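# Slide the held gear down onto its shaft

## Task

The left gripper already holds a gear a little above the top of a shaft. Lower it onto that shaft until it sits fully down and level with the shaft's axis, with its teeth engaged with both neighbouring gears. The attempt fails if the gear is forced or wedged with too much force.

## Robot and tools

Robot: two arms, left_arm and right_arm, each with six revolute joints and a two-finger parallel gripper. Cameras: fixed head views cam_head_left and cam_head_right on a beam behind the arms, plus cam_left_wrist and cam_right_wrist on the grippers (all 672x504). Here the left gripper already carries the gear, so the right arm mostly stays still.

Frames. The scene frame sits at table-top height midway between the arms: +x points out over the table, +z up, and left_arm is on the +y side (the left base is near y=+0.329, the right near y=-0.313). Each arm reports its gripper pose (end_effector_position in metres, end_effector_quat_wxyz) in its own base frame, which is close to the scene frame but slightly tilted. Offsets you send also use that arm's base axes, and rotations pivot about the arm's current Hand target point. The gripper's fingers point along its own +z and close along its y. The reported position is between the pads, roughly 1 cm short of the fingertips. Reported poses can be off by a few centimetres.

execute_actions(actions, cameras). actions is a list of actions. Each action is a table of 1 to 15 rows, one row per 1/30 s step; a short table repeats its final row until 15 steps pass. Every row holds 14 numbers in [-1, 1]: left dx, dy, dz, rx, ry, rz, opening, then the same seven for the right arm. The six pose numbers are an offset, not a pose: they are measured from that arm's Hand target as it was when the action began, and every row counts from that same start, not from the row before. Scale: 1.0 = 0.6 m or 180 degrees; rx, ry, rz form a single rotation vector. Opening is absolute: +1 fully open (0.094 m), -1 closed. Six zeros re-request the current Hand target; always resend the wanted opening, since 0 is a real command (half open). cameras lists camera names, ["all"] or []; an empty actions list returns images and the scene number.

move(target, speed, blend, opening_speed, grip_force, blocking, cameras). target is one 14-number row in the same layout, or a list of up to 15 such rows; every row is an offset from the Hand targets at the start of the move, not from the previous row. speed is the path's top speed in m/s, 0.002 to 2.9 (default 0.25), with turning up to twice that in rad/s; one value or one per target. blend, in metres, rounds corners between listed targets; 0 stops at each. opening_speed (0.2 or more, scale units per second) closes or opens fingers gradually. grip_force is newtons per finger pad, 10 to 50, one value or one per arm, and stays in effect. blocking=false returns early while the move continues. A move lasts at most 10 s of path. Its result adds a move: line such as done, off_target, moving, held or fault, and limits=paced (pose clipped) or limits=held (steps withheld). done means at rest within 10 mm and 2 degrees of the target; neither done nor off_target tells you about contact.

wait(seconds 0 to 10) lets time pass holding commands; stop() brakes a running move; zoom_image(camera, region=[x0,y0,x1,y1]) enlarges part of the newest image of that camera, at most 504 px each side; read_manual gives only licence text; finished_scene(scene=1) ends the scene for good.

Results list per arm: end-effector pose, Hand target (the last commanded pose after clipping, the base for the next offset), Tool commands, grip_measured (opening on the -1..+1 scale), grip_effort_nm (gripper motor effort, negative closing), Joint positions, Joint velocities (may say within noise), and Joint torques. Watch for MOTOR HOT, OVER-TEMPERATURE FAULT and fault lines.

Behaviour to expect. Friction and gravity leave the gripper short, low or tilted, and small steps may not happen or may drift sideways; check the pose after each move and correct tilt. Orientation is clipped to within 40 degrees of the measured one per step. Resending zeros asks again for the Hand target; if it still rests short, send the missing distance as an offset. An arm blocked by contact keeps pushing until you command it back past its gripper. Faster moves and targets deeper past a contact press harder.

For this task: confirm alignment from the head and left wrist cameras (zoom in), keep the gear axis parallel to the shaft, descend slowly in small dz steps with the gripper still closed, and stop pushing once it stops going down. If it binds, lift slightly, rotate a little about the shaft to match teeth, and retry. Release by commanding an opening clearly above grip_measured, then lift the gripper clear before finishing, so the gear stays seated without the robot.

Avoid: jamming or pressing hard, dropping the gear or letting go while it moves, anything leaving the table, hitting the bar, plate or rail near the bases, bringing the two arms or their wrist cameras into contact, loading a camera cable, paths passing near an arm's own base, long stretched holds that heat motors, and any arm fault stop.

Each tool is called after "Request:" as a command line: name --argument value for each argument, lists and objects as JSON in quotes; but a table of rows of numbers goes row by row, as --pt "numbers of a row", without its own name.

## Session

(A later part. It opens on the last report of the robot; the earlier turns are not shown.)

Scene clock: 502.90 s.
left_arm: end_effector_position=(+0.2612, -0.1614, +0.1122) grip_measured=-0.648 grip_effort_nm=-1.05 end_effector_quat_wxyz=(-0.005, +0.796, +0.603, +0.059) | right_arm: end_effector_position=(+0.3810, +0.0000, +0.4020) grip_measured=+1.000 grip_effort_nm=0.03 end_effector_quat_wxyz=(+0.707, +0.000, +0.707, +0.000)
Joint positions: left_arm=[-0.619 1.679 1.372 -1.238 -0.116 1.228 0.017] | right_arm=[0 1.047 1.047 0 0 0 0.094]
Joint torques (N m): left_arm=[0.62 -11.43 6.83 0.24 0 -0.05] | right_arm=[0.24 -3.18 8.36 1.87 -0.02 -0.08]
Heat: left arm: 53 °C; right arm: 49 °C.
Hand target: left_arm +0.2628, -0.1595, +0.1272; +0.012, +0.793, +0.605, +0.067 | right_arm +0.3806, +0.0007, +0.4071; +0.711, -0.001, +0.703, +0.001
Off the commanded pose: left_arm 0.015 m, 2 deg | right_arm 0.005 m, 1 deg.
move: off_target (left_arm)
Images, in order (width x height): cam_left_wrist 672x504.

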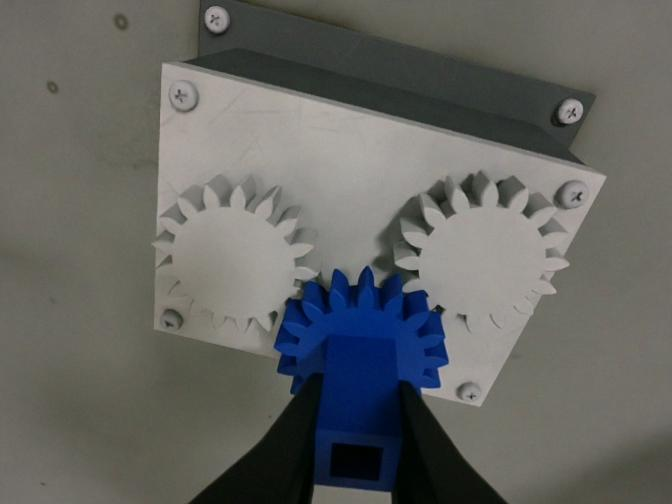

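Request:
move --target '[0.0003,0.0008,0.008,0,0,0,-1,0,0,0,0,0,0,1]' --speed 0.05 --cameras '["cam_left_wrist"]'

Request:
zoom_image --camera "cam_left_wrist" --region '[250, 230, 480, 400]'

Scene clock: 510.47 s.
left_arm: end_effector_position=(+0.2608, -0.1611, +0.1123) grip_measured=-0.648 grip_effort_nm=-1.05 end_effector_quat_wxyz=(-0.006, +0.796, +0.602, +0.059) | right_arm: end_effector_position=(+0.3810, +0.0000, +0.4020) grip_measured=+1.000 grip_effort_nm=0.03 end_effector_quat_wxyz=(+0.707, +0.000, +0.707, +0.000)
Joint positions: left_arm=[-0.619 1.679 1.372 -1.24 -0.116 1.228 0.017] | right_arm=[0 1.047 1.047 0 0 0 0.094]
Joint torques (N m): left_arm=[0.7 -11.54 8.35 0.1 0.01 -0.02] | right_arm=[0.16 -3.37 8.46 1.88 -0.01 -0.11]
Heat: left arm: 54 °C; right arm: 49 °C.
Hand target: left_arm +0.2629, -0.1590, +0.1319; +0.012, +0.793, +0.605, +0.067 | right_arm +0.3806, +0.0007, +0.4071; +0.711, -0.001, +0.703, +0.001
Off the commanded pose: left_arm 0.020 m, 2 deg | right_arm 0.005 m, 1 deg.
move: off_target (left_arm)
Images, in order (width x height): cam_left_wrist 672x504.

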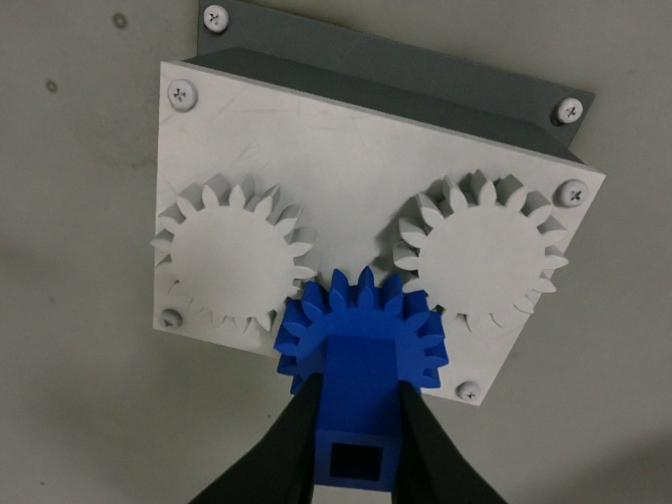

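Scaled by 2.191 from the camera's 672x504 image, which has a finer 960x720 frame.

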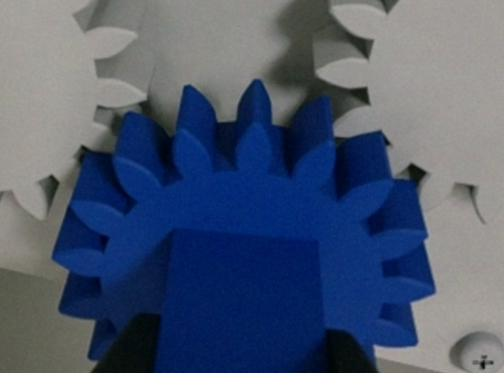

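Request:
move --target '[0,0,0.008,0,0,0,-1,0,0,0,0,0,0,1]' --speed 0.05 --cameras '["cam_left_wrist"]'

Request:
zoom_image --camera "cam_left_wrist" --region '[250, 230, 480, 400]'

Scene clock: 521.57 s.
left_arm: end_effector_position=(+0.2607, -0.1608, +0.1169) grip_measured=-0.648 grip_effort_nm=-1.04 end_effector_quat_wxyz=(-0.007, +0.796, +0.602, +0.059) | right_arm: end_effector_position=(+0.3810, +0.0000, +0.4020) grip_measured=+1.000 grip_effort_nm=0.03 end_effector_quat_wxyz=(+0.707, +0.000, +0.707, +0.000)
Joint positions: left_arm=[-0.619 1.679 1.39 -1.261 -0.117 1.228 0.017] | right_arm=[0 1.047 1.047 0 0 0 0.094]
Joint torques (N m): left_arm=[0.65 -11.62 8.38 0.11 0.02 -0.03] | right_arm=[0.38 -3.37 8.47 1.9 -0.07 -0.08]
Heat: left arm: 54 °C; right arm: 49 °C.
Hand target: left_arm +0.2630, -0.1590, +0.1368; +0.012, +0.793, +0.605, +0.067 | right_arm +0.3806, +0.0007, +0.4071; +0.711, -0.001, +0.703, +0.001
Off the commanded pose: left_arm 0.020 m, 2 deg | right_arm 0.005 m, 1 deg.
move: off_target (left_arm)
Images, in order (width x height): cam_left_wrist 672x504.

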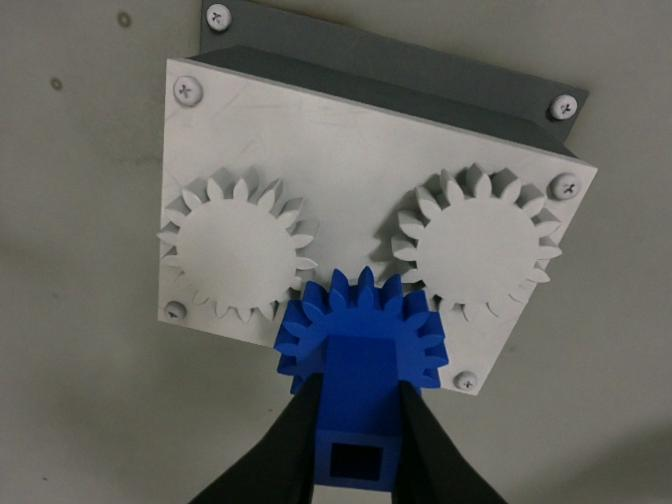

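Scaled by 2.191 from the camera's 672x504 image, which has a finer 960x720 frame.

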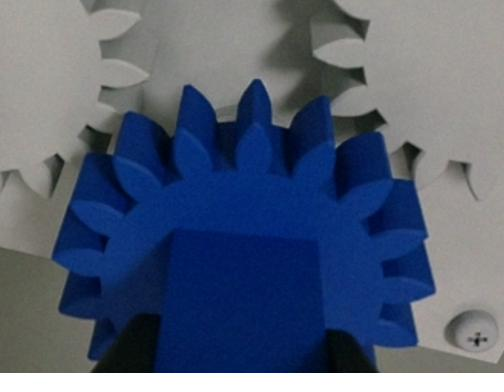

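Request:
move --target '[0,0.0035,0.002,0.003,0.006,0,-1,0,0,0,0,0,0,1]' --speed 0.05 --cameras '["cam_left_wrist"]'

Request:
zoom_image --camera "cam_left_wrist" --region '[250, 230, 480, 400]'

Scene clock: 536.10 s.
left_arm: end_effector_position=(+0.2572, -0.1557, +0.1223) grip_measured=-0.648 grip_effort_nm=-1.05 end_effector_quat_wxyz=(-0.019, +0.794, +0.605, +0.055) | right_arm: end_effector_position=(+0.3810, +0.0000, +0.4020) grip_measured=+1.000 grip_effort_nm=0.03 end_effector_quat_wxyz=(+0.707, +0.000, +0.707, +0.000)
Joint positions: left_arm=[-0.612 1.679 1.412 -1.306 -0.117 1.228 0.017] | right_arm=[0 1.047 1.047 0 0 0 0.094]
Joint torques (N m): left_arm=[0.75 -10.14 8.54 0.22 0.04 0.07] | right_arm=[0.03 -3.21 8.31 1.87 0 -0.1]
Heat: left arm: 54 °C; right arm: 49 °C.
Hand target: left_arm +0.2630, -0.1569, +0.1380; +0.003, +0.794, +0.605, +0.063 | right_arm +0.3806, +0.0007, +0.4071; +0.711, -0.001, +0.703, +0.001
Off the commanded pose: left_arm 0.017 m, 3 deg | right_arm 0.005 m, 1 deg.
move: off_target (left_arm)
Images, in order (width x height): cam_left_wrist 672x504.

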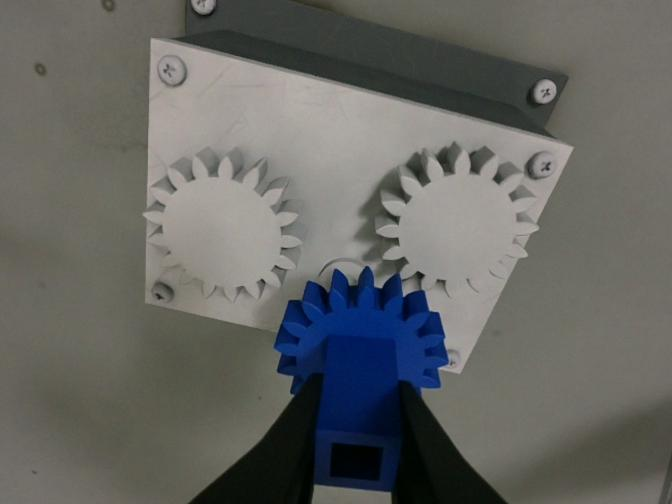

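Scaled by 2.191 from the camera's 672x504 image, which has a finer 960x720 frame.

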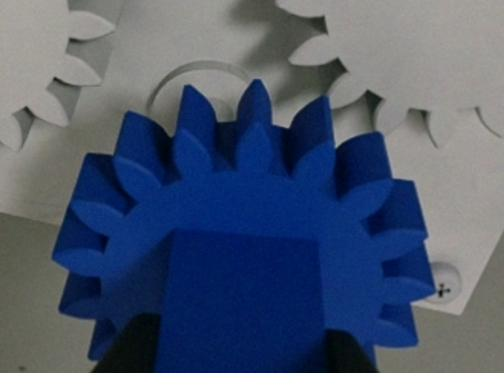

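Request:
move --pt "-0.0008 0.008 0.02 -0.0035 -0.0047 -0.0038 -1 0 0 0 0 0 0 1" --pt "-0.0018 -0.0088 -0.0077 -0.0035 -0.0047 -0.0038 -1 0 0 0 0 0 0 1" --speed 0.06 --cameras '["cam_left_wrist"]'

Request:
zoom_image --camera "cam_left_wrist" --region '[250, 230, 480, 400]'

Scene clock: 560.80 s.
left_arm: end_effector_position=(+0.2629, -0.1603, +0.1298) grip_measured=-0.648 grip_effort_nm=-1.05 end_effector_quat_wxyz=(+0.000, +0.799, +0.599, +0.062) | right_arm: end_effector_position=(+0.3810, +0.0000, +0.4020) grip_measured=+1.000 grip_effort_nm=0.03 end_effector_quat_wxyz=(+0.707, +0.000, +0.707, +0.000)
Joint positions: left_arm=[-0.614 1.667 1.427 -1.292 -0.117 1.244 0.017] | right_arm=[0 1.047 1.047 0 0 0 0.094]
Joint torques (N m): left_arm=[-0.29 -9.73 5.08 0.49 0.05 -0.17] | right_arm=[0.32 -3.25 8.21 1.87 0 -0.06]
Heat: left arm: 56 °C; right arm: 49 °C.
Hand target: left_arm +0.2620, -0.1622, +0.1335; +0.012, +0.797, +0.601, +0.065 | right_arm +0.3806, +0.0007, +0.4071; +0.711, -0.001, +0.703, +0.001
Off the commanded pose: left_arm 0.004 m, 1 deg | right_arm 0.005 m, 1 deg.
move: done
Images, in order (width x height): cam_left_wrist 672x504.

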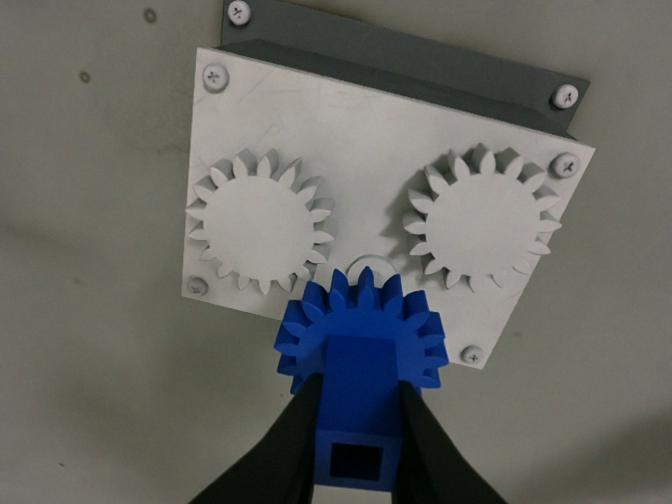

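Scaled by 2.191 from the camera's 672x504 image, which has a finer 960x720 frame.

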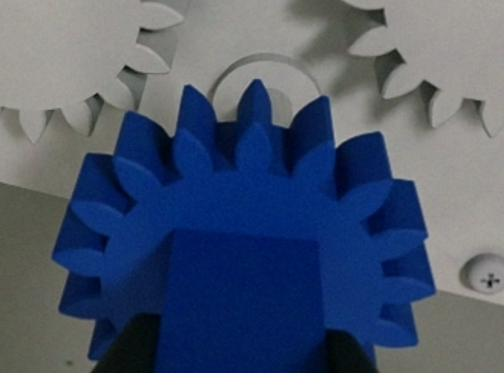

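Request:
move --target '[-0.003,-0.0033,-0.008,0.0032,0.0064,0,-1,0,0,0,0,0,0,1]' --speed 0.04 --cameras '["cam_left_wrist"]'

Request:
zoom_image --camera "cam_left_wrist" --region '[250, 230, 480, 400]'

Scene clock: 572.40 s.
left_arm: end_effector_position=(+0.2620, -0.1621, +0.1298) grip_measured=-0.648 grip_effort_nm=-1.05 end_effector_quat_wxyz=(+0.001, +0.799, +0.599, +0.062) | right_arm: end_effector_position=(+0.3810, +0.0000, +0.4020) grip_measured=+1.000 grip_effort_nm=0.03 end_effector_quat_wxyz=(+0.707, +0.000, +0.707, +0.000)
Joint positions: left_arm=[-0.62 1.667 1.427 -1.291 -0.117 1.238 0.017] | right_arm=[0 1.047 1.047 0 0 0 0.094]
Joint torques (N m): left_arm=[-0.38 -7.88 5.41 0.44 0.11 -0.16] | right_arm=[0.42 -3.28 8.47 1.83 -0.04 -0.11]
Heat: left arm: 54 °C; right arm: 49 °C.
Hand target: left_arm +0.2602, -0.1642, +0.1287; +0.002, +0.798, +0.600, +0.060 | right_arm +0.3806, +0.0007, +0.4071; +0.711, -0.001, +0.703, +0.001
Off the commanded pose: left_arm 0.003 m, 0 deg | right_arm 0.005 m, 1 deg.
move: done
Images, in order (width x height): cam_left_wrist 672x504.

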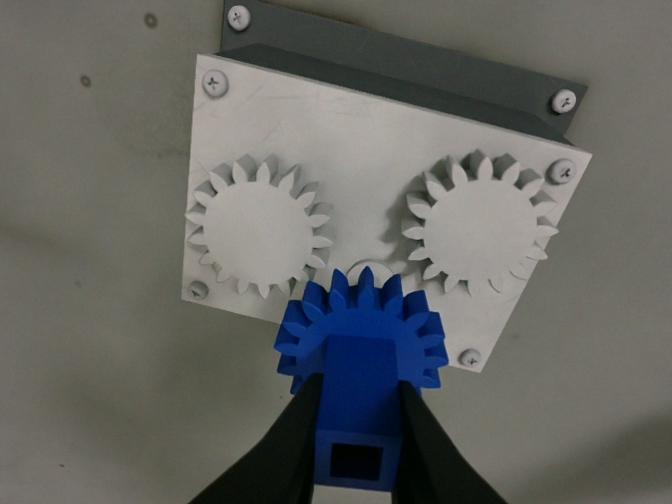

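Scaled by 2.191 from the camera's 672x504 image, which has a finer 960x720 frame.

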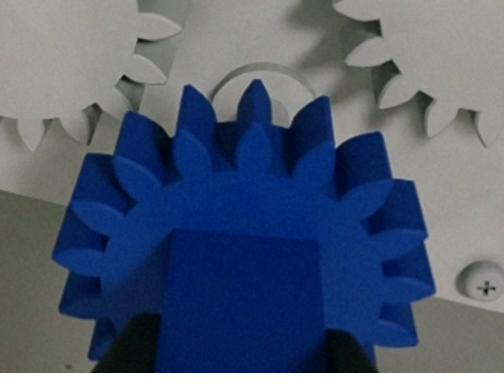

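Request:
move --target '[0.0028,0.0025,-0.004,-0.003,-0.0067,0,-1,0,0,0,0,0,0,1]' --speed 0.04

Request:
move --target '[0,0,-0.0055,0,0,0,-1,0,0,0,0,0,0,1]' --speed 0.04 --cameras '["cam_left_wrist"]'

Request:
zoom_image --camera "cam_left_wrist" --region '[250, 230, 480, 400]'

Scene clock: 585.73 s.
left_arm: end_effector_position=(+0.2612, -0.1615, +0.1218) grip_measured=-0.648 grip_effort_nm=-1.05 end_effector_quat_wxyz=(+0.000, +0.798, +0.599, +0.061) | right_arm: end_effector_position=(+0.3810, +0.0000, +0.4020) grip_measured=+1.000 grip_effort_nm=0.03 end_effector_quat_wxyz=(+0.707, +0.000, +0.707, +0.000)
Joint positions: left_arm=[-0.62 1.667 1.396 -1.263 -0.117 1.237 0.017] | right_arm=[0 1.047 1.047 0 0 0 0.094]
Joint torques (N m): left_arm=[-0.05 -9.68 5.34 0.51 0.05 -0.13] | right_arm=[0.44 -3.43 8.32 1.87 -0.08 -0.11]
Heat: left arm: 53 °C; right arm: 49 °C.
Hand target: left_arm +0.2619, -0.1627, +0.1263; +0.012, +0.797, +0.601, +0.066 | right_arm +0.3806, +0.0007, +0.4071; +0.711, -0.001, +0.703, +0.001
Off the commanded pose: left_arm 0.005 m, 2 deg | right_arm 0.005 m, 1 deg.
move: done

Scene clock: 586.57 s.
left_arm: end_effector_position=(+0.2611, -0.1614, +0.1186) grip_measured=-0.648 grip_effort_nm=-1.04 end_effector_quat_wxyz=(+0.000, +0.798, +0.599, +0.061) | right_arm: end_effector_position=(+0.3810, +0.0000, +0.4020) grip_measured=+1.000 grip_effort_nm=0.03 end_effector_quat_wxyz=(+0.707, +0.000, +0.707, +0.000)
Joint positions: left_arm=[-0.62 1.667 1.383 -1.25 -0.117 1.237 0.017] | right_arm=[0 1.047 1.047 0 0 0 0.094]
Joint torques (N m): left_arm=[0.01 -9.72 5.3 0.51 0.06 -0.13] | right_arm=[0.14 -3.04 8.46 1.91 -0.04 -0.11]
Heat: left arm: 53 °C; right arm: 49 °C.
Hand target: left_arm +0.2618, -0.1627, +0.1229; +0.012, +0.797, +0.601, +0.066 | right_arm +0.3806, +0.0007, +0.4071; +0.711, -0.001, +0.703, +0.001
Off the commanded pose: left_arm 0.005 m, 2 deg | right_arm 0.005 m, 1 deg.
move: done
Images, in order (width x height): cam_left_wrist 672x504.

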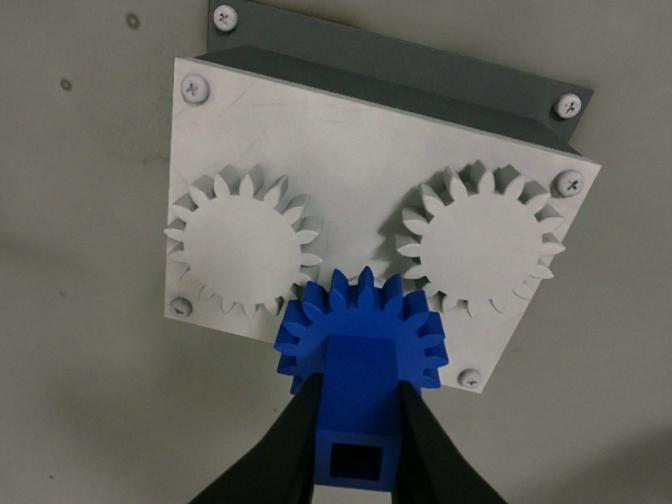

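Scaled by 2.191 from the camera's 672x504 image, which has a finer 960x720 frame.

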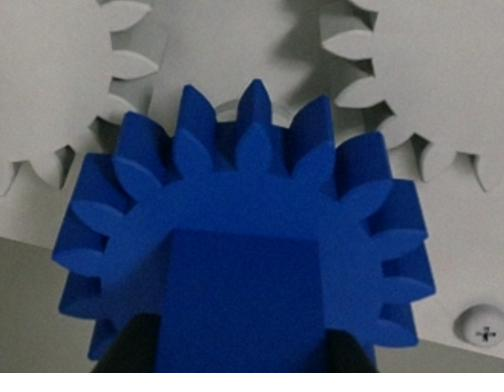

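Request:
move --target '[0.0004,0,-0.005,0.0048,0.0083,0,-1,0,0,0,0,0,0,1]' --speed 0.04 --cameras '["cam_left_wrist"]'

Request:
zoom_image --camera "cam_left_wrist" --region '[250, 230, 480, 400]'

Scene clock: 594.40 s.
left_arm: end_effector_position=(+0.2611, -0.1614, +0.1186) grip_measured=-0.648 grip_effort_nm=-1.05 end_effector_quat_wxyz=(+0.000, +0.798, +0.599, +0.061) | right_arm: end_effector_position=(+0.3810, +0.0000, +0.4020) grip_measured=+1.000 grip_effort_nm=0.03 end_effector_quat_wxyz=(+0.707, +0.000, +0.707, +0.000)
Joint positions: left_arm=[-0.62 1.667 1.383 -1.25 -0.117 1.237 0.017] | right_arm=[0 1.047 1.047 0 0 0 0.094]
Joint torques (N m): left_arm=[0.12 -7.01 7.01 0.33 0.08 -0.1] | right_arm=[0.18 -3.11 8.46 1.86 -0.06 -0.12]
Heat: left arm: 53 °C; right arm: 49 °C.
Hand target: left_arm +0.2621, -0.1627, +0.1199; -0.002, +0.798, +0.600, +0.060 | right_arm +0.3806, +0.0007, +0.4071; +0.711, -0.001, +0.703, +0.001
Off the commanded pose: left_arm 0.002 m, 0 deg | right_arm 0.005 m, 1 deg.
move: done
Images, in order (width x height): cam_left_wrist 672x504.

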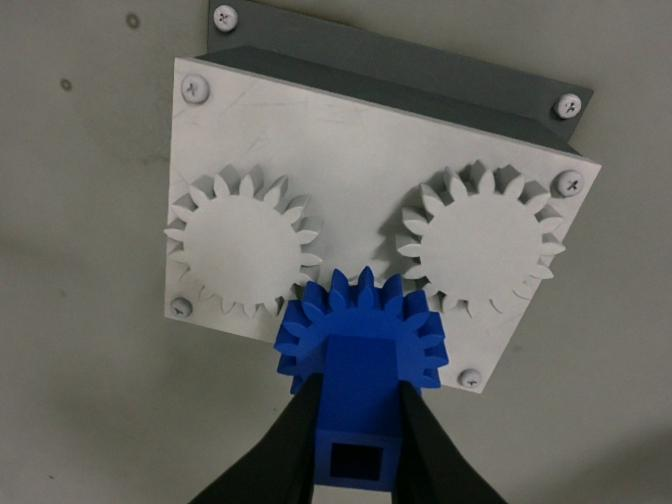

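Scaled by 2.191 from the camera's 672x504 image, which has a finer 960x720 frame.

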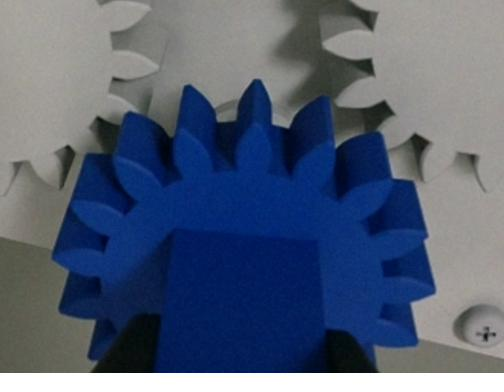

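Request:
move --target '[0.0004,0,-0.004,0.0024,0.0045,0,-1,0,0,0,0,0,0,1]' --speed 0.04

Scene clock: 599.77 s.
left_arm: end_effector_position=(+0.2609, -0.1612, +0.1150) grip_measured=-0.648 grip_effort_nm=-1.05 end_effector_quat_wxyz=(-0.007, +0.799, +0.599, +0.059) | right_arm: end_effector_position=(+0.3810, +0.0000, +0.4020) grip_measured=+1.000 grip_effort_nm=0.03 end_effector_quat_wxyz=(+0.707, +0.000, +0.707, +0.000)
Joint positions: left_arm=[-0.62 1.68 1.383 -1.252 -0.117 1.237 0.017] | right_arm=[0 1.047 1.047 0 0 0 0.094]
Joint torques (N m): left_arm=[0.29 -6.79 7.64 0.21 0.09 -0.07] | right_arm=[0.21 -3.1 8.34 1.86 -0.04 -0.07]
Heat: left arm: 53 °C; right arm: 49 °C.
Hand target: left_arm +0.2623, -0.1626, +0.1176; -0.009, +0.798, +0.600, +0.057 | right_arm +0.3806, +0.0007, +0.4071; +0.711, -0.001, +0.703, +0.001
Off the commanded pose: left_arm 0.003 m, 0 deg | right_arm 0.005 m, 1 deg.
move: done

Request:
move --target '[0.0004,0,-0.0035,0.0015,0.0035,0,-1,0,0,0,0,0,0,1]' --speed 0.04 --cameras '["cam_left_wrist"]'

Request:
zoom_image --camera "cam_left_wrist" --region '[270, 260, 330, 320]'

Request:
zoom_image --camera "cam_left_wrist" --region '[390, 260, 450, 320]'

Scene clock: 606.17 s.
left_arm: end_effector_position=(+0.2609, -0.1612, +0.1119) grip_measured=-0.648 grip_effort_nm=-1.05 end_effector_quat_wxyz=(-0.012, +0.799, +0.598, +0.057) | right_arm: end_effector_position=(+0.3810, +0.0000, +0.4020) grip_measured=+1.000 grip_effort_nm=0.03 end_effector_quat_wxyz=(+0.707, +0.000, +0.707, +0.000)
Joint positions: left_arm=[-0.62 1.69 1.383 -1.252 -0.117 1.237 0.017] | right_arm=[0 1.047 1.047 0 0 0 0.094]
Joint torques (N m): left_arm=[0.47 -6.8 8.12 0.16 0.12 -0.05] | right_arm=[0.2 -3.18 8.53 1.9 -0.04 -0.13]
Heat: left arm: 54 °C; right arm: 49 °C.
Hand target: left_arm +0.2626, -0.1626, +0.1154; -0.014, +0.798, +0.600, +0.054 | right_arm +0.3806, +0.0007, +0.4071; +0.711, -0.001, +0.703, +0.001
Off the commanded pose: left_arm 0.004 m, 1 deg | right_arm 0.005 m, 1 deg.
move: done
Images, in order (width x height): cam_left_wrist 672x504.

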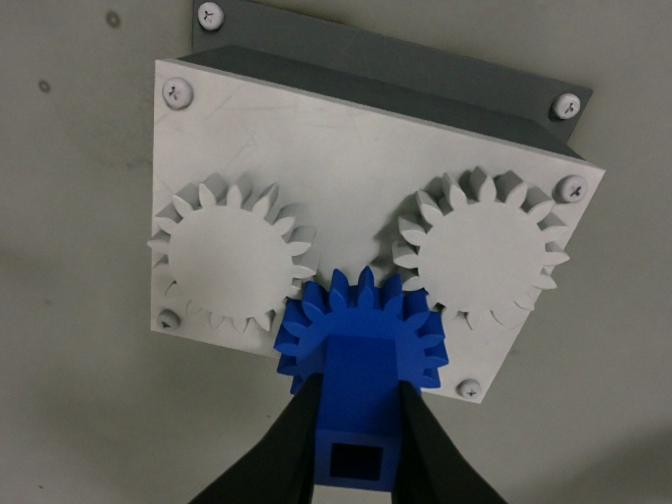

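Scaled by 8.400 from the camera's 672x504 image, which has a finer 960x720 frame.

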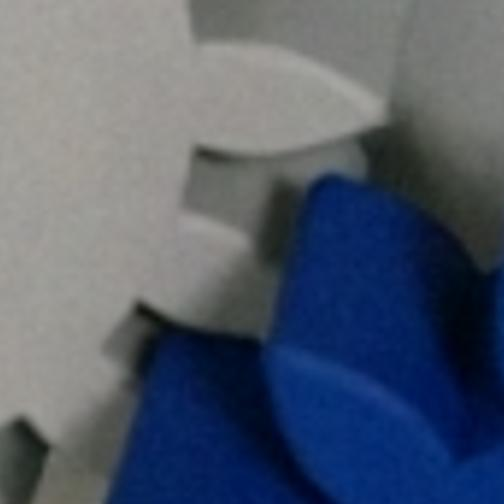

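Scaled by 8.400 from the camera's 672x504 image, which has a finer 960x720 frame.

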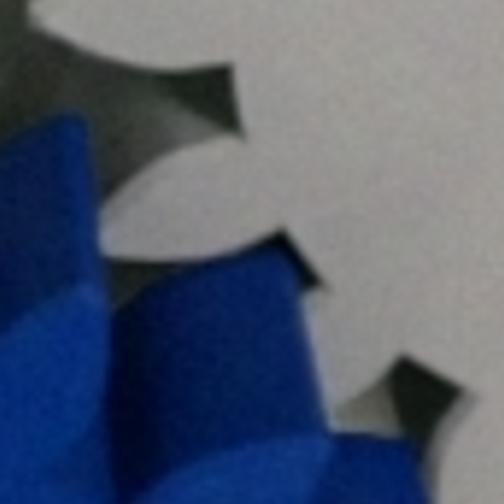

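Request:
move --target '[0.0005,0.0002,-0.0055,0.0004,0.0008,0,-1,0,0,0,0,0,0,1]' --speed 0.03 --cameras '["cam_left_wrist"]'

Request:
zoom_image --camera "cam_left_wrist" --region '[250, 230, 480, 400]'

Scene clock: 613.60 s.
left_arm: end_effector_position=(+0.2609, -0.1613, +0.1119) grip_measured=-0.648 grip_effort_nm=-1.05 end_effector_quat_wxyz=(-0.012, +0.799, +0.598, +0.058) | right_arm: end_effector_position=(+0.3810, +0.0000, +0.4020) grip_measured=+1.000 grip_effort_nm=0.03 end_effector_quat_wxyz=(+0.707, +0.000, +0.707, +0.000)
Joint positions: left_arm=[-0.62 1.69 1.383 -1.252 -0.117 1.237 0.017] | right_arm=[0 1.047 1.047 0 0 0 0.094]
Joint torques (N m): left_arm=[0.5 -6.39 7.42 0.24 0.14 -0.03] | right_arm=[0.06 -3.12 8.34 1.9 -0.02 -0.04]
Heat: left arm: 55 °C; right arm: 49 °C.
Hand target: left_arm +0.2628, -0.1625, +0.1121; -0.015, +0.798, +0.600, +0.053 | right_arm +0.3806, +0.0007, +0.4071; +0.711, -0.001, +0.703, +0.001
Off the commanded pose: left_arm 0.002 m, 1 deg | right_arm 0.005 m, 1 deg.
move: done
Images, in order (width x height): cam_left_wrist 672x504.

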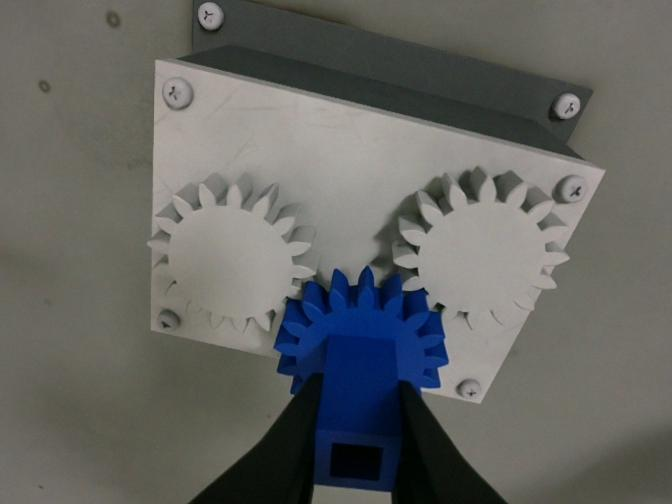

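Scaled by 2.191 from the camera's 672x504 image, which has a finer 960x720 frame.

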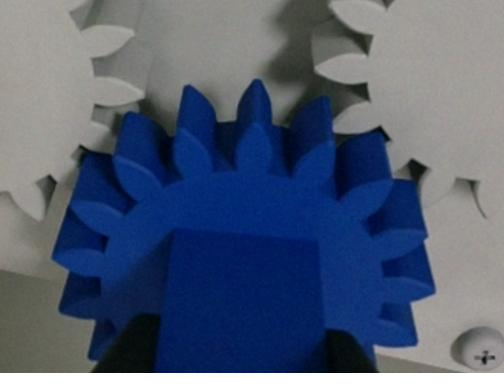

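Request:
move --target '[0.0002,0,-0.0065,0,0,0,-1,0,0,0,0,0,0,1]' --speed 0.02 --cameras '["cam_left_wrist"]'

Request:
zoom_image --camera "cam_left_wrist" --region '[250, 230, 480, 400]'

Scene clock: 618.47 s.
left_arm: end_effector_position=(+0.2613, -0.1616, +0.1099) grip_measured=-0.648 grip_effort_nm=-1.05 end_effector_quat_wxyz=(-0.015, +0.799, +0.598, +0.057) | right_arm: end_effector_position=(+0.3810, +0.0000, +0.4020) grip_measured=+1.000 grip_effort_nm=0.03 end_effector_quat_wxyz=(+0.707, +0.000, +0.707, +0.000)
Joint positions: left_arm=[-0.62 1.697 1.383 -1.25 -0.117 1.237 0.017] | right_arm=[0 1.047 1.047 0 0 0 0.094]
Joint torques (N m): left_arm=[0.54 -6.87 6.32 0.33 0.13 -0.02] | right_arm=[0.17 -3.12 8.42 1.88 -0.02 -0.12]
Heat: left arm: 55 °C; right arm: 49 °C.
Hand target: left_arm +0.2630, -0.1625, +0.1082; -0.015, +0.798, +0.600, +0.053 | right_arm +0.3806, +0.0007, +0.4071; +0.711, -0.001, +0.703, +0.001
Off the commanded pose: left_arm 0.003 m, 0 deg | right_arm 0.005 m, 1 deg.
move: done
Images, in order (width x height): cam_left_wrist 672x504.

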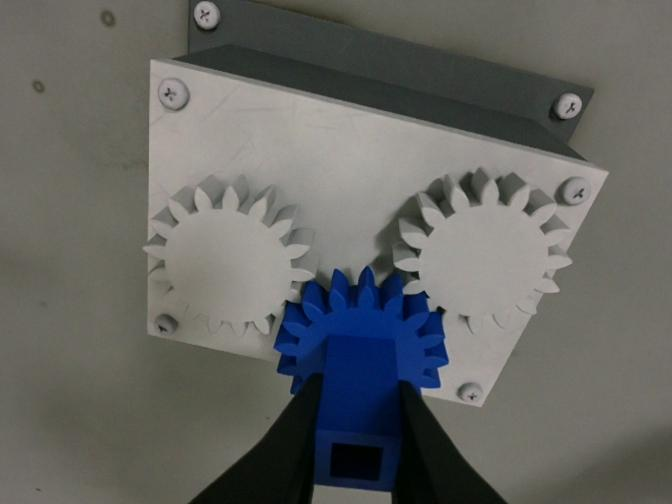

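Scaled by 2.191 from the camera's 672x504 image, which has a finer 960x720 frame.

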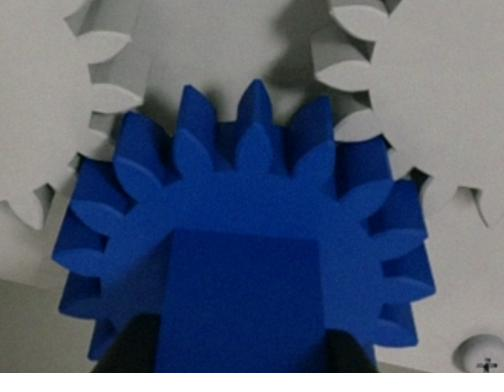

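Request:
move --target '[0.0004,0.0003,-0.007,0,0,0,-1,0,0,0,0,0,0,1]' --speed 0.02

Request:
move --target '[0.0004,0.0003,-0.006,0,0,0,-1,0,0,0,0,0,0,1]' --speed 0.02 --cameras '["cam_left_wrist"]'

Request:
zoom_image --camera "cam_left_wrist" --region '[250, 230, 480, 400]'

Scene clock: 623.33 s.
left_arm: end_effector_position=(+0.2622, -0.1622, +0.1099) grip_measured=-0.648 grip_effort_nm=-1.05 end_effector_quat_wxyz=(-0.013, +0.799, +0.598, +0.057) | right_arm: end_effector_position=(+0.3810, +0.0000, +0.4020) grip_measured=+1.000 grip_effort_nm=0.03 end_effector_quat_wxyz=(+0.707, +0.000, +0.707, +0.000)
Joint positions: left_arm=[-0.62 1.697 1.383 -1.245 -0.117 1.237 0.017] | right_arm=[0 1.047 1.047 0 0 0 0.094]
Joint torques (N m): left_arm=[0.62 -6.83 5.08 0.48 0.16 -0.03] | right_arm=[0.27 -3.21 8.34 1.88 -0.05 -0.03]
Heat: left arm: 54 °C; right arm: 49 °C.
Hand target: left_arm +0.2632, -0.1623, +0.1040; -0.016, +0.798, +0.600, +0.053 | right_arm +0.3806, +0.0007, +0.4071; +0.711, -0.001, +0.703, +0.001
Off the commanded pose: left_arm 0.006 m, 1 deg | right_arm 0.005 m, 1 deg.
move: done

Scene clock: 624.07 s.
left_arm: end_effector_position=(+0.2619, -0.1620, +0.1062) grip_measured=-0.648 grip_effort_nm=-1.05 end_effector_quat_wxyz=(-0.013, +0.799, +0.598, +0.057) | right_arm: end_effector_position=(+0.3810, +0.0000, +0.4020) grip_measured=+1.000 grip_effort_nm=0.03 end_effector_quat_wxyz=(+0.707, +0.000, +0.707, +0.000)
Joint positions: left_arm=[-0.62 1.697 1.369 -1.231 -0.117 1.237 0.017] | right_arm=[0 1.047 1.047 0 0 0 0.094]
Joint torques (N m): left_arm=[0.68 -6.64 5.26 0.45 0.15 -0.02] | right_arm=[0.03 -3.12 8.29 1.86 0.03 -0.09]
Heat: left arm: 54 °C; right arm: 49 °C.
Hand target: left_arm +0.2634, -0.1622, +0.1003; -0.016, +0.798, +0.600, +0.053 | right_arm +0.3806, +0.0007, +0.4071; +0.711, -0.001, +0.703, +0.001
Off the commanded pose: left_arm 0.006 m, 1 deg | right_arm 0.005 m, 1 deg.
move: done
Images, in order (width x height): cam_left_wrist 672x504.

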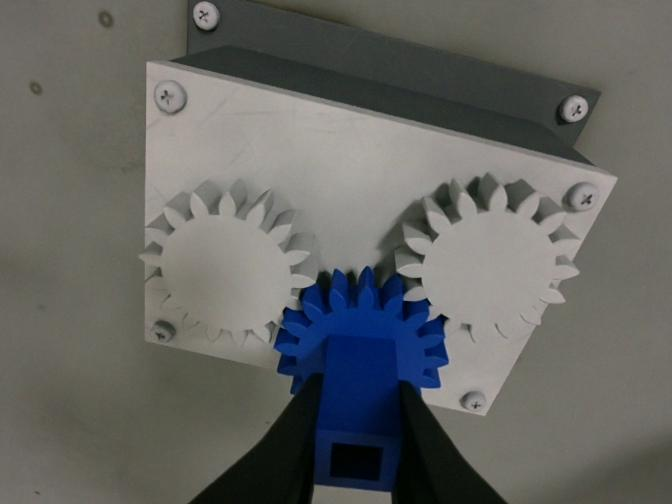

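Scaled by 2.191 from the camera's 672x504 image, which has a finer 960x720 frame.

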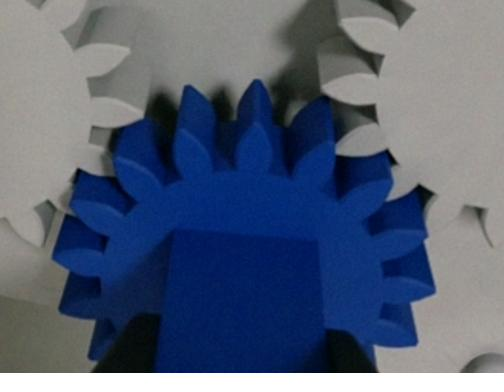

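Request:
move --target '[0.0003,0.0002,-0.006,0,0,0,-1,0,0,0,0,0,0,1]' --speed 0.02

Request:
move --target '[0.0003,0.0002,-0.004,0,0,0,-1,0,0,0,0,0,0,1]' --speed 0.02 --cameras '["cam_left_wrist"]'

Request:
zoom_image --camera "cam_left_wrist" --region '[250, 230, 480, 400]'

Scene clock: 629.53 s.
left_arm: end_effector_position=(+0.2622, -0.1622, +0.1033) grip_measured=-0.648 grip_effort_nm=-1.05 end_effector_quat_wxyz=(-0.011, +0.799, +0.598, +0.058) | right_arm: end_effector_position=(+0.3810, +0.0000, +0.4020) grip_measured=+1.000 grip_effort_nm=0.03 end_effector_quat_wxyz=(+0.707, +0.000, +0.707, +0.000)
Joint positions: left_arm=[-0.62 1.697 1.357 -1.217 -0.117 1.237 0.017] | right_arm=[0 1.047 1.047 0 0 0 0.094]
Joint torques (N m): left_arm=[0.76 -6.39 5.19 0.46 0.15 -0.01] | right_arm=[0.23 -3.21 8.58 1.86 -0.04 -0.09]
Heat: left arm: 53 °C; right arm: 49 °C.
Hand target: left_arm +0.2637, -0.1621, +0.0968; -0.015, +0.798, +0.600, +0.053 | right_arm +0.3806, +0.0007, +0.4071; +0.711, -0.001, +0.703, +0.001
Off the commanded pose: left_arm 0.007 m, 1 deg | right_arm 0.005 m, 1 deg.
move: done

Scene clock: 630.23 s.
left_arm: end_effector_position=(+0.2622, -0.1622, +0.1015) grip_measured=-0.648 grip_effort_nm=-1.05 end_effector_quat_wxyz=(-0.011, +0.799, +0.598, +0.058) | right_arm: end_effector_position=(+0.3810, +0.0000, +0.4020) grip_measured=+1.000 grip_effort_nm=0.03 end_effector_quat_wxyz=(+0.707, +0.000, +0.707, +0.000)
Joint positions: left_arm=[-0.62 1.697 1.35 -1.209 -0.117 1.237 0.017] | right_arm=[0 1.047 1.047 0 0 0 0.094]
Joint torques (N m): left_arm=[0.8 -6.32 5.16 0.49 0.13 0] | right_arm=[0.2 -3.23 8.14 1.87 -0.04 -0.08]
Heat: left arm: 53 °C; right arm: 49 °C.
Hand target: left_arm +0.2638, -0.1619, +0.0944; -0.016, +0.798, +0.600, +0.053 | right_arm +0.3806, +0.0007, +0.4071; +0.711, -0.001, +0.703, +0.001
Off the commanded pose: left_arm 0.007 m, 1 deg | right_arm 0.005 m, 1 deg.
move: done
Images, in order (width x height): cam_left_wrist 672x504.

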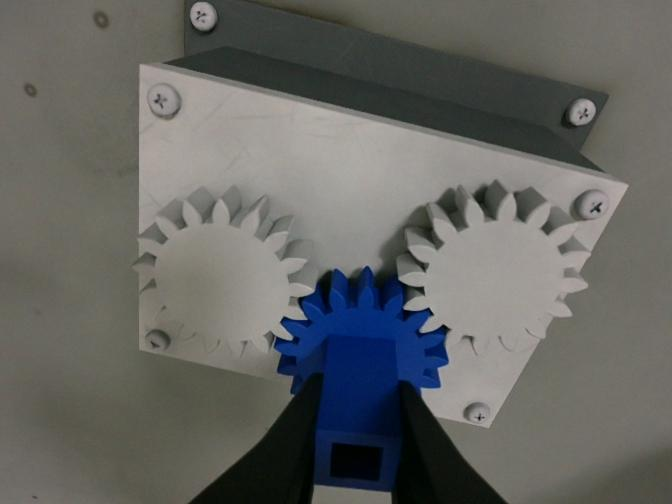

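Scaled by 2.191 from the camera's 672x504 image, which has a finer 960x720 frame.

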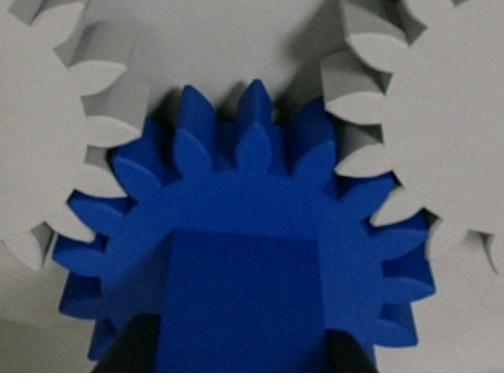

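Request:
move --target '[0,0,-0.0035,0,0,0,-1,0,0,0,0,0,0,1]' --speed 0.02

Request:
move --target '[0,0,-0.0035,0,0,0,-1,0,0,0,0,0,0,1]' --speed 0.02 --cameras '["cam_left_wrist"]'

Request:
zoom_image --camera "cam_left_wrist" --region '[250, 230, 480, 400]'

Scene clock: 636.77 s.
left_arm: end_effector_position=(+0.2623, -0.1622, +0.1003) grip_measured=-0.648 grip_effort_nm=-1.05 end_effector_quat_wxyz=(-0.011, +0.799, +0.599, +0.058) | right_arm: end_effector_position=(+0.3810, +0.0000, +0.4020) grip_measured=+1.000 grip_effort_nm=0.04 end_effector_quat_wxyz=(+0.707, +0.000, +0.707, +0.000)
Joint positions: left_arm=[-0.62 1.697 1.345 -1.203 -0.117 1.237 0.017] | right_arm=[0 1.047 1.047 0 0 0 0.094]
Joint torques (N m): left_arm=[0.79 -6.19 4.97 0.5 0.14 0.04] | right_arm=[0.31 -3.32 8.42 1.9 -0.02 -0.09]
Heat: left arm: 53 °C; right arm: 49 °C.
Hand target: left_arm +0.2638, -0.1620, +0.0923; -0.015, +0.798, +0.600, +0.053 | right_arm +0.3806, +0.0007, +0.4071; +0.711, -0.001, +0.703, +0.001
Off the commanded pose: left_arm 0.008 m, 1 deg | right_arm 0.005 m, 1 deg.
move: done

Scene clock: 637.47 s.
left_arm: end_effector_position=(+0.2622, -0.1622, +0.1001) grip_measured=-0.648 grip_effort_nm=-1.05 end_effector_quat_wxyz=(-0.011, +0.799, +0.598, +0.058) | right_arm: end_effector_position=(+0.3810, +0.0000, +0.4020) grip_measured=+1.000 grip_effort_nm=0.03 end_effector_quat_wxyz=(+0.707, +0.000, +0.707, +0.000)
Joint positions: left_arm=[-0.62 1.697 1.344 -1.203 -0.117 1.237 0.017] | right_arm=[0 1.047 1.047 0 0 0 0.094]
Joint torques (N m): left_arm=[0.72 -6.13 4.51 0.58 0.14 -0.01] | right_arm=[0.39 -3.02 8.36 1.87 -0.04 -0.12]
Heat: left arm: 53 °C; right arm: 49 °C.
Hand target: left_arm +0.2638, -0.1619, +0.0902; -0.016, +0.798, +0.600, +0.053 | right_arm +0.3806, +0.0007, +0.4071; +0.711, -0.001, +0.703, +0.001
Off the commanded pose: left_arm 0.010 m, 1 deg | right_arm 0.005 m, 1 deg.
move: done
Images, in order (width x height): cam_left_wrist 672x504.

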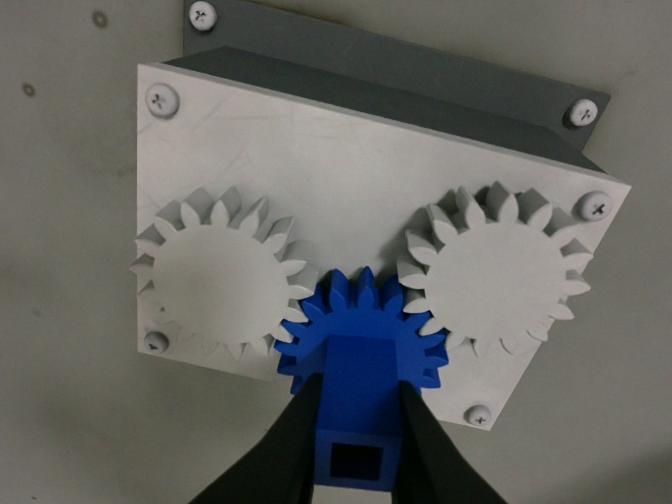

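Scaled by 2.191 from the camera's 672x504 image, which has a finer 960x720 frame.

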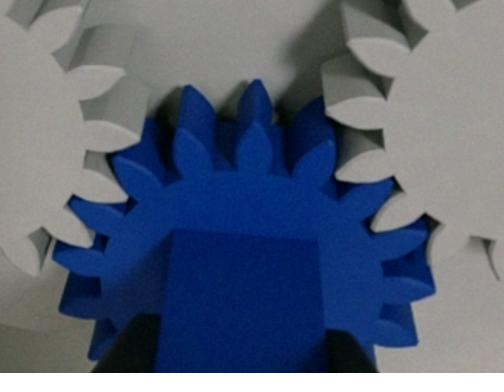

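Request:
move --target '[0,0,0.005,0,0,0,-0.3,0,0,0,0,0,0,1]' --speed 0.03 --opening_speed 0.6 --cameras '["cam_left_wrist"]'

Request:
zoom_image --camera "cam_left_wrist" --region '[230, 230, 480, 450]'

Scene clock: 645.00 s.
left_arm: end_effector_position=(+0.2626, -0.1624, +0.0981) grip_measured=-0.301 grip_effort_nm=0.06 end_effector_quat_wxyz=(-0.013, +0.799, +0.598, +0.057) | right_arm: end_effector_position=(+0.3810, +0.0000, +0.4020) grip_measured=+1.000 grip_effort_nm=0.03 end_effector_quat_wxyz=(+0.707, +0.000, +0.707, +0.000)
Joint positions: left_arm=[-0.62 1.704 1.344 -1.2 -0.117 1.237 0.033] | right_arm=[0 1.047 1.047 0 0 0 0.094]
Joint torques (N m): left_arm=[0.73 -6.86 5.27 0.43 0.16 0.02] | right_arm=[0.16 -3.08 8.35 1.88 -0.05 -0.13]
Heat: left arm: 52 °C; right arm: 49 °C.
Hand target: left_arm +0.2638, -0.1619, +0.0932; -0.015, +0.798, +0.600, +0.053 | right_arm +0.3806, +0.0007, +0.4071; +0.711, -0.001, +0.703, +0.001
Off the commanded pose: left_arm 0.005 m, 1 deg | right_arm 0.005 m, 1 deg.
move: done
Images, in order (width x height): cam_left_wrist 672x504.

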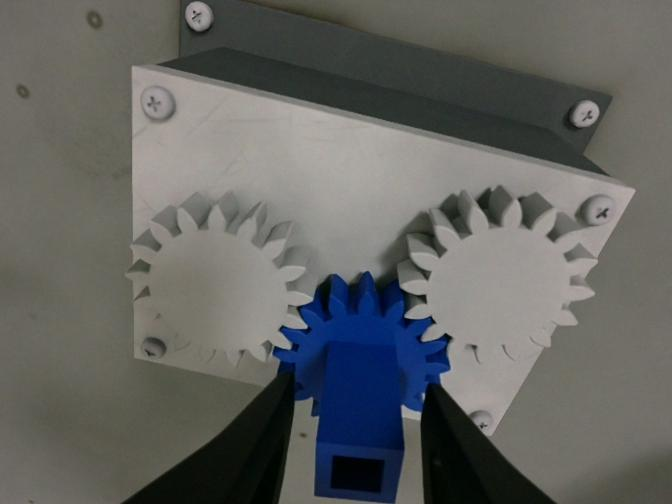

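Scaled by 2.016 from the camera's 672x504 image, which has a finer 960x720 frame.

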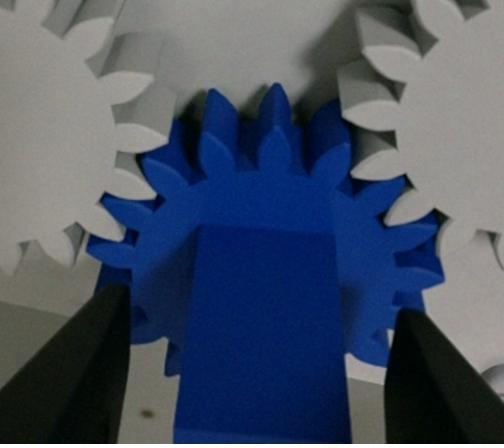

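Request:
move --target '[-0.0115,-0.0145,0.165,0,0,0,-0.2,0,0,0,0,0,0,1]' --speed 0.12 --cameras '["cam_left_wrist"]'

Request:
zoom_image --camera "cam_left_wrist" --region '[230, 130, 480, 350]'

Scene clock: 651.07 s.
left_arm: end_effector_position=(+0.2561, -0.1660, +0.1887) grip_measured=-0.202 grip_effort_nm=0.06 end_effector_quat_wxyz=(-0.016, +0.800, +0.598, +0.056) | right_arm: end_effector_position=(+0.3810, +0.0000, +0.4020) grip_measured=+1.000 grip_effort_nm=0.04 end_effector_quat_wxyz=(+0.707, +0.000, +0.707, +0.000)
Joint positions: left_arm=[-0.642 1.721 1.726 -1.574 -0.117 1.217 0.038] | right_arm=[0 1.047 1.047 0 0 0 0.094]
Joint torques (N m): left_arm=[-0.31 -6.83 7.75 0.23 0.14 -0.16] | right_arm=[0.29 -3.37 8.4 1.9 -0.03 -0.1]
Heat: left arm: 52 °C; right arm: 49 °C.
Hand target: left_arm +0.2569, -0.1707, +0.1923; -0.015, +0.798, +0.600, +0.053 | right_arm +0.3806, +0.0007, +0.4071; +0.711, -0.001, +0.703, +0.001
Off the commanded pose: left_arm 0.006 m, 0 deg | right_arm 0.005 m, 1 deg.
joint sent to its limit (left arm) — joint 4 (wrist pitch), lower limit. The joint targets still meet the commanded pose.
move: done
Images, in order (width x height): cam_left_wrist 672x504.

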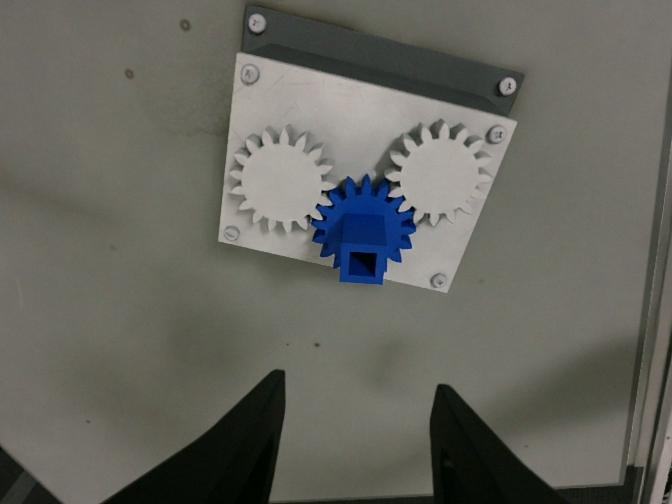

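Scaled by 2.016 from the camera's 672x504 image, which has a finer 960x720 frame.

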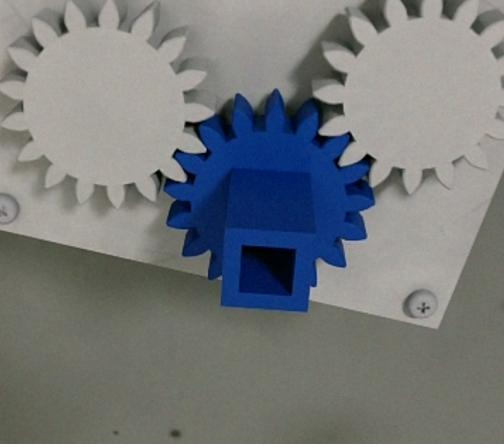

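Seated and meshed.

Request:
finished_scene --scene 1

The scene is finished: the task was done.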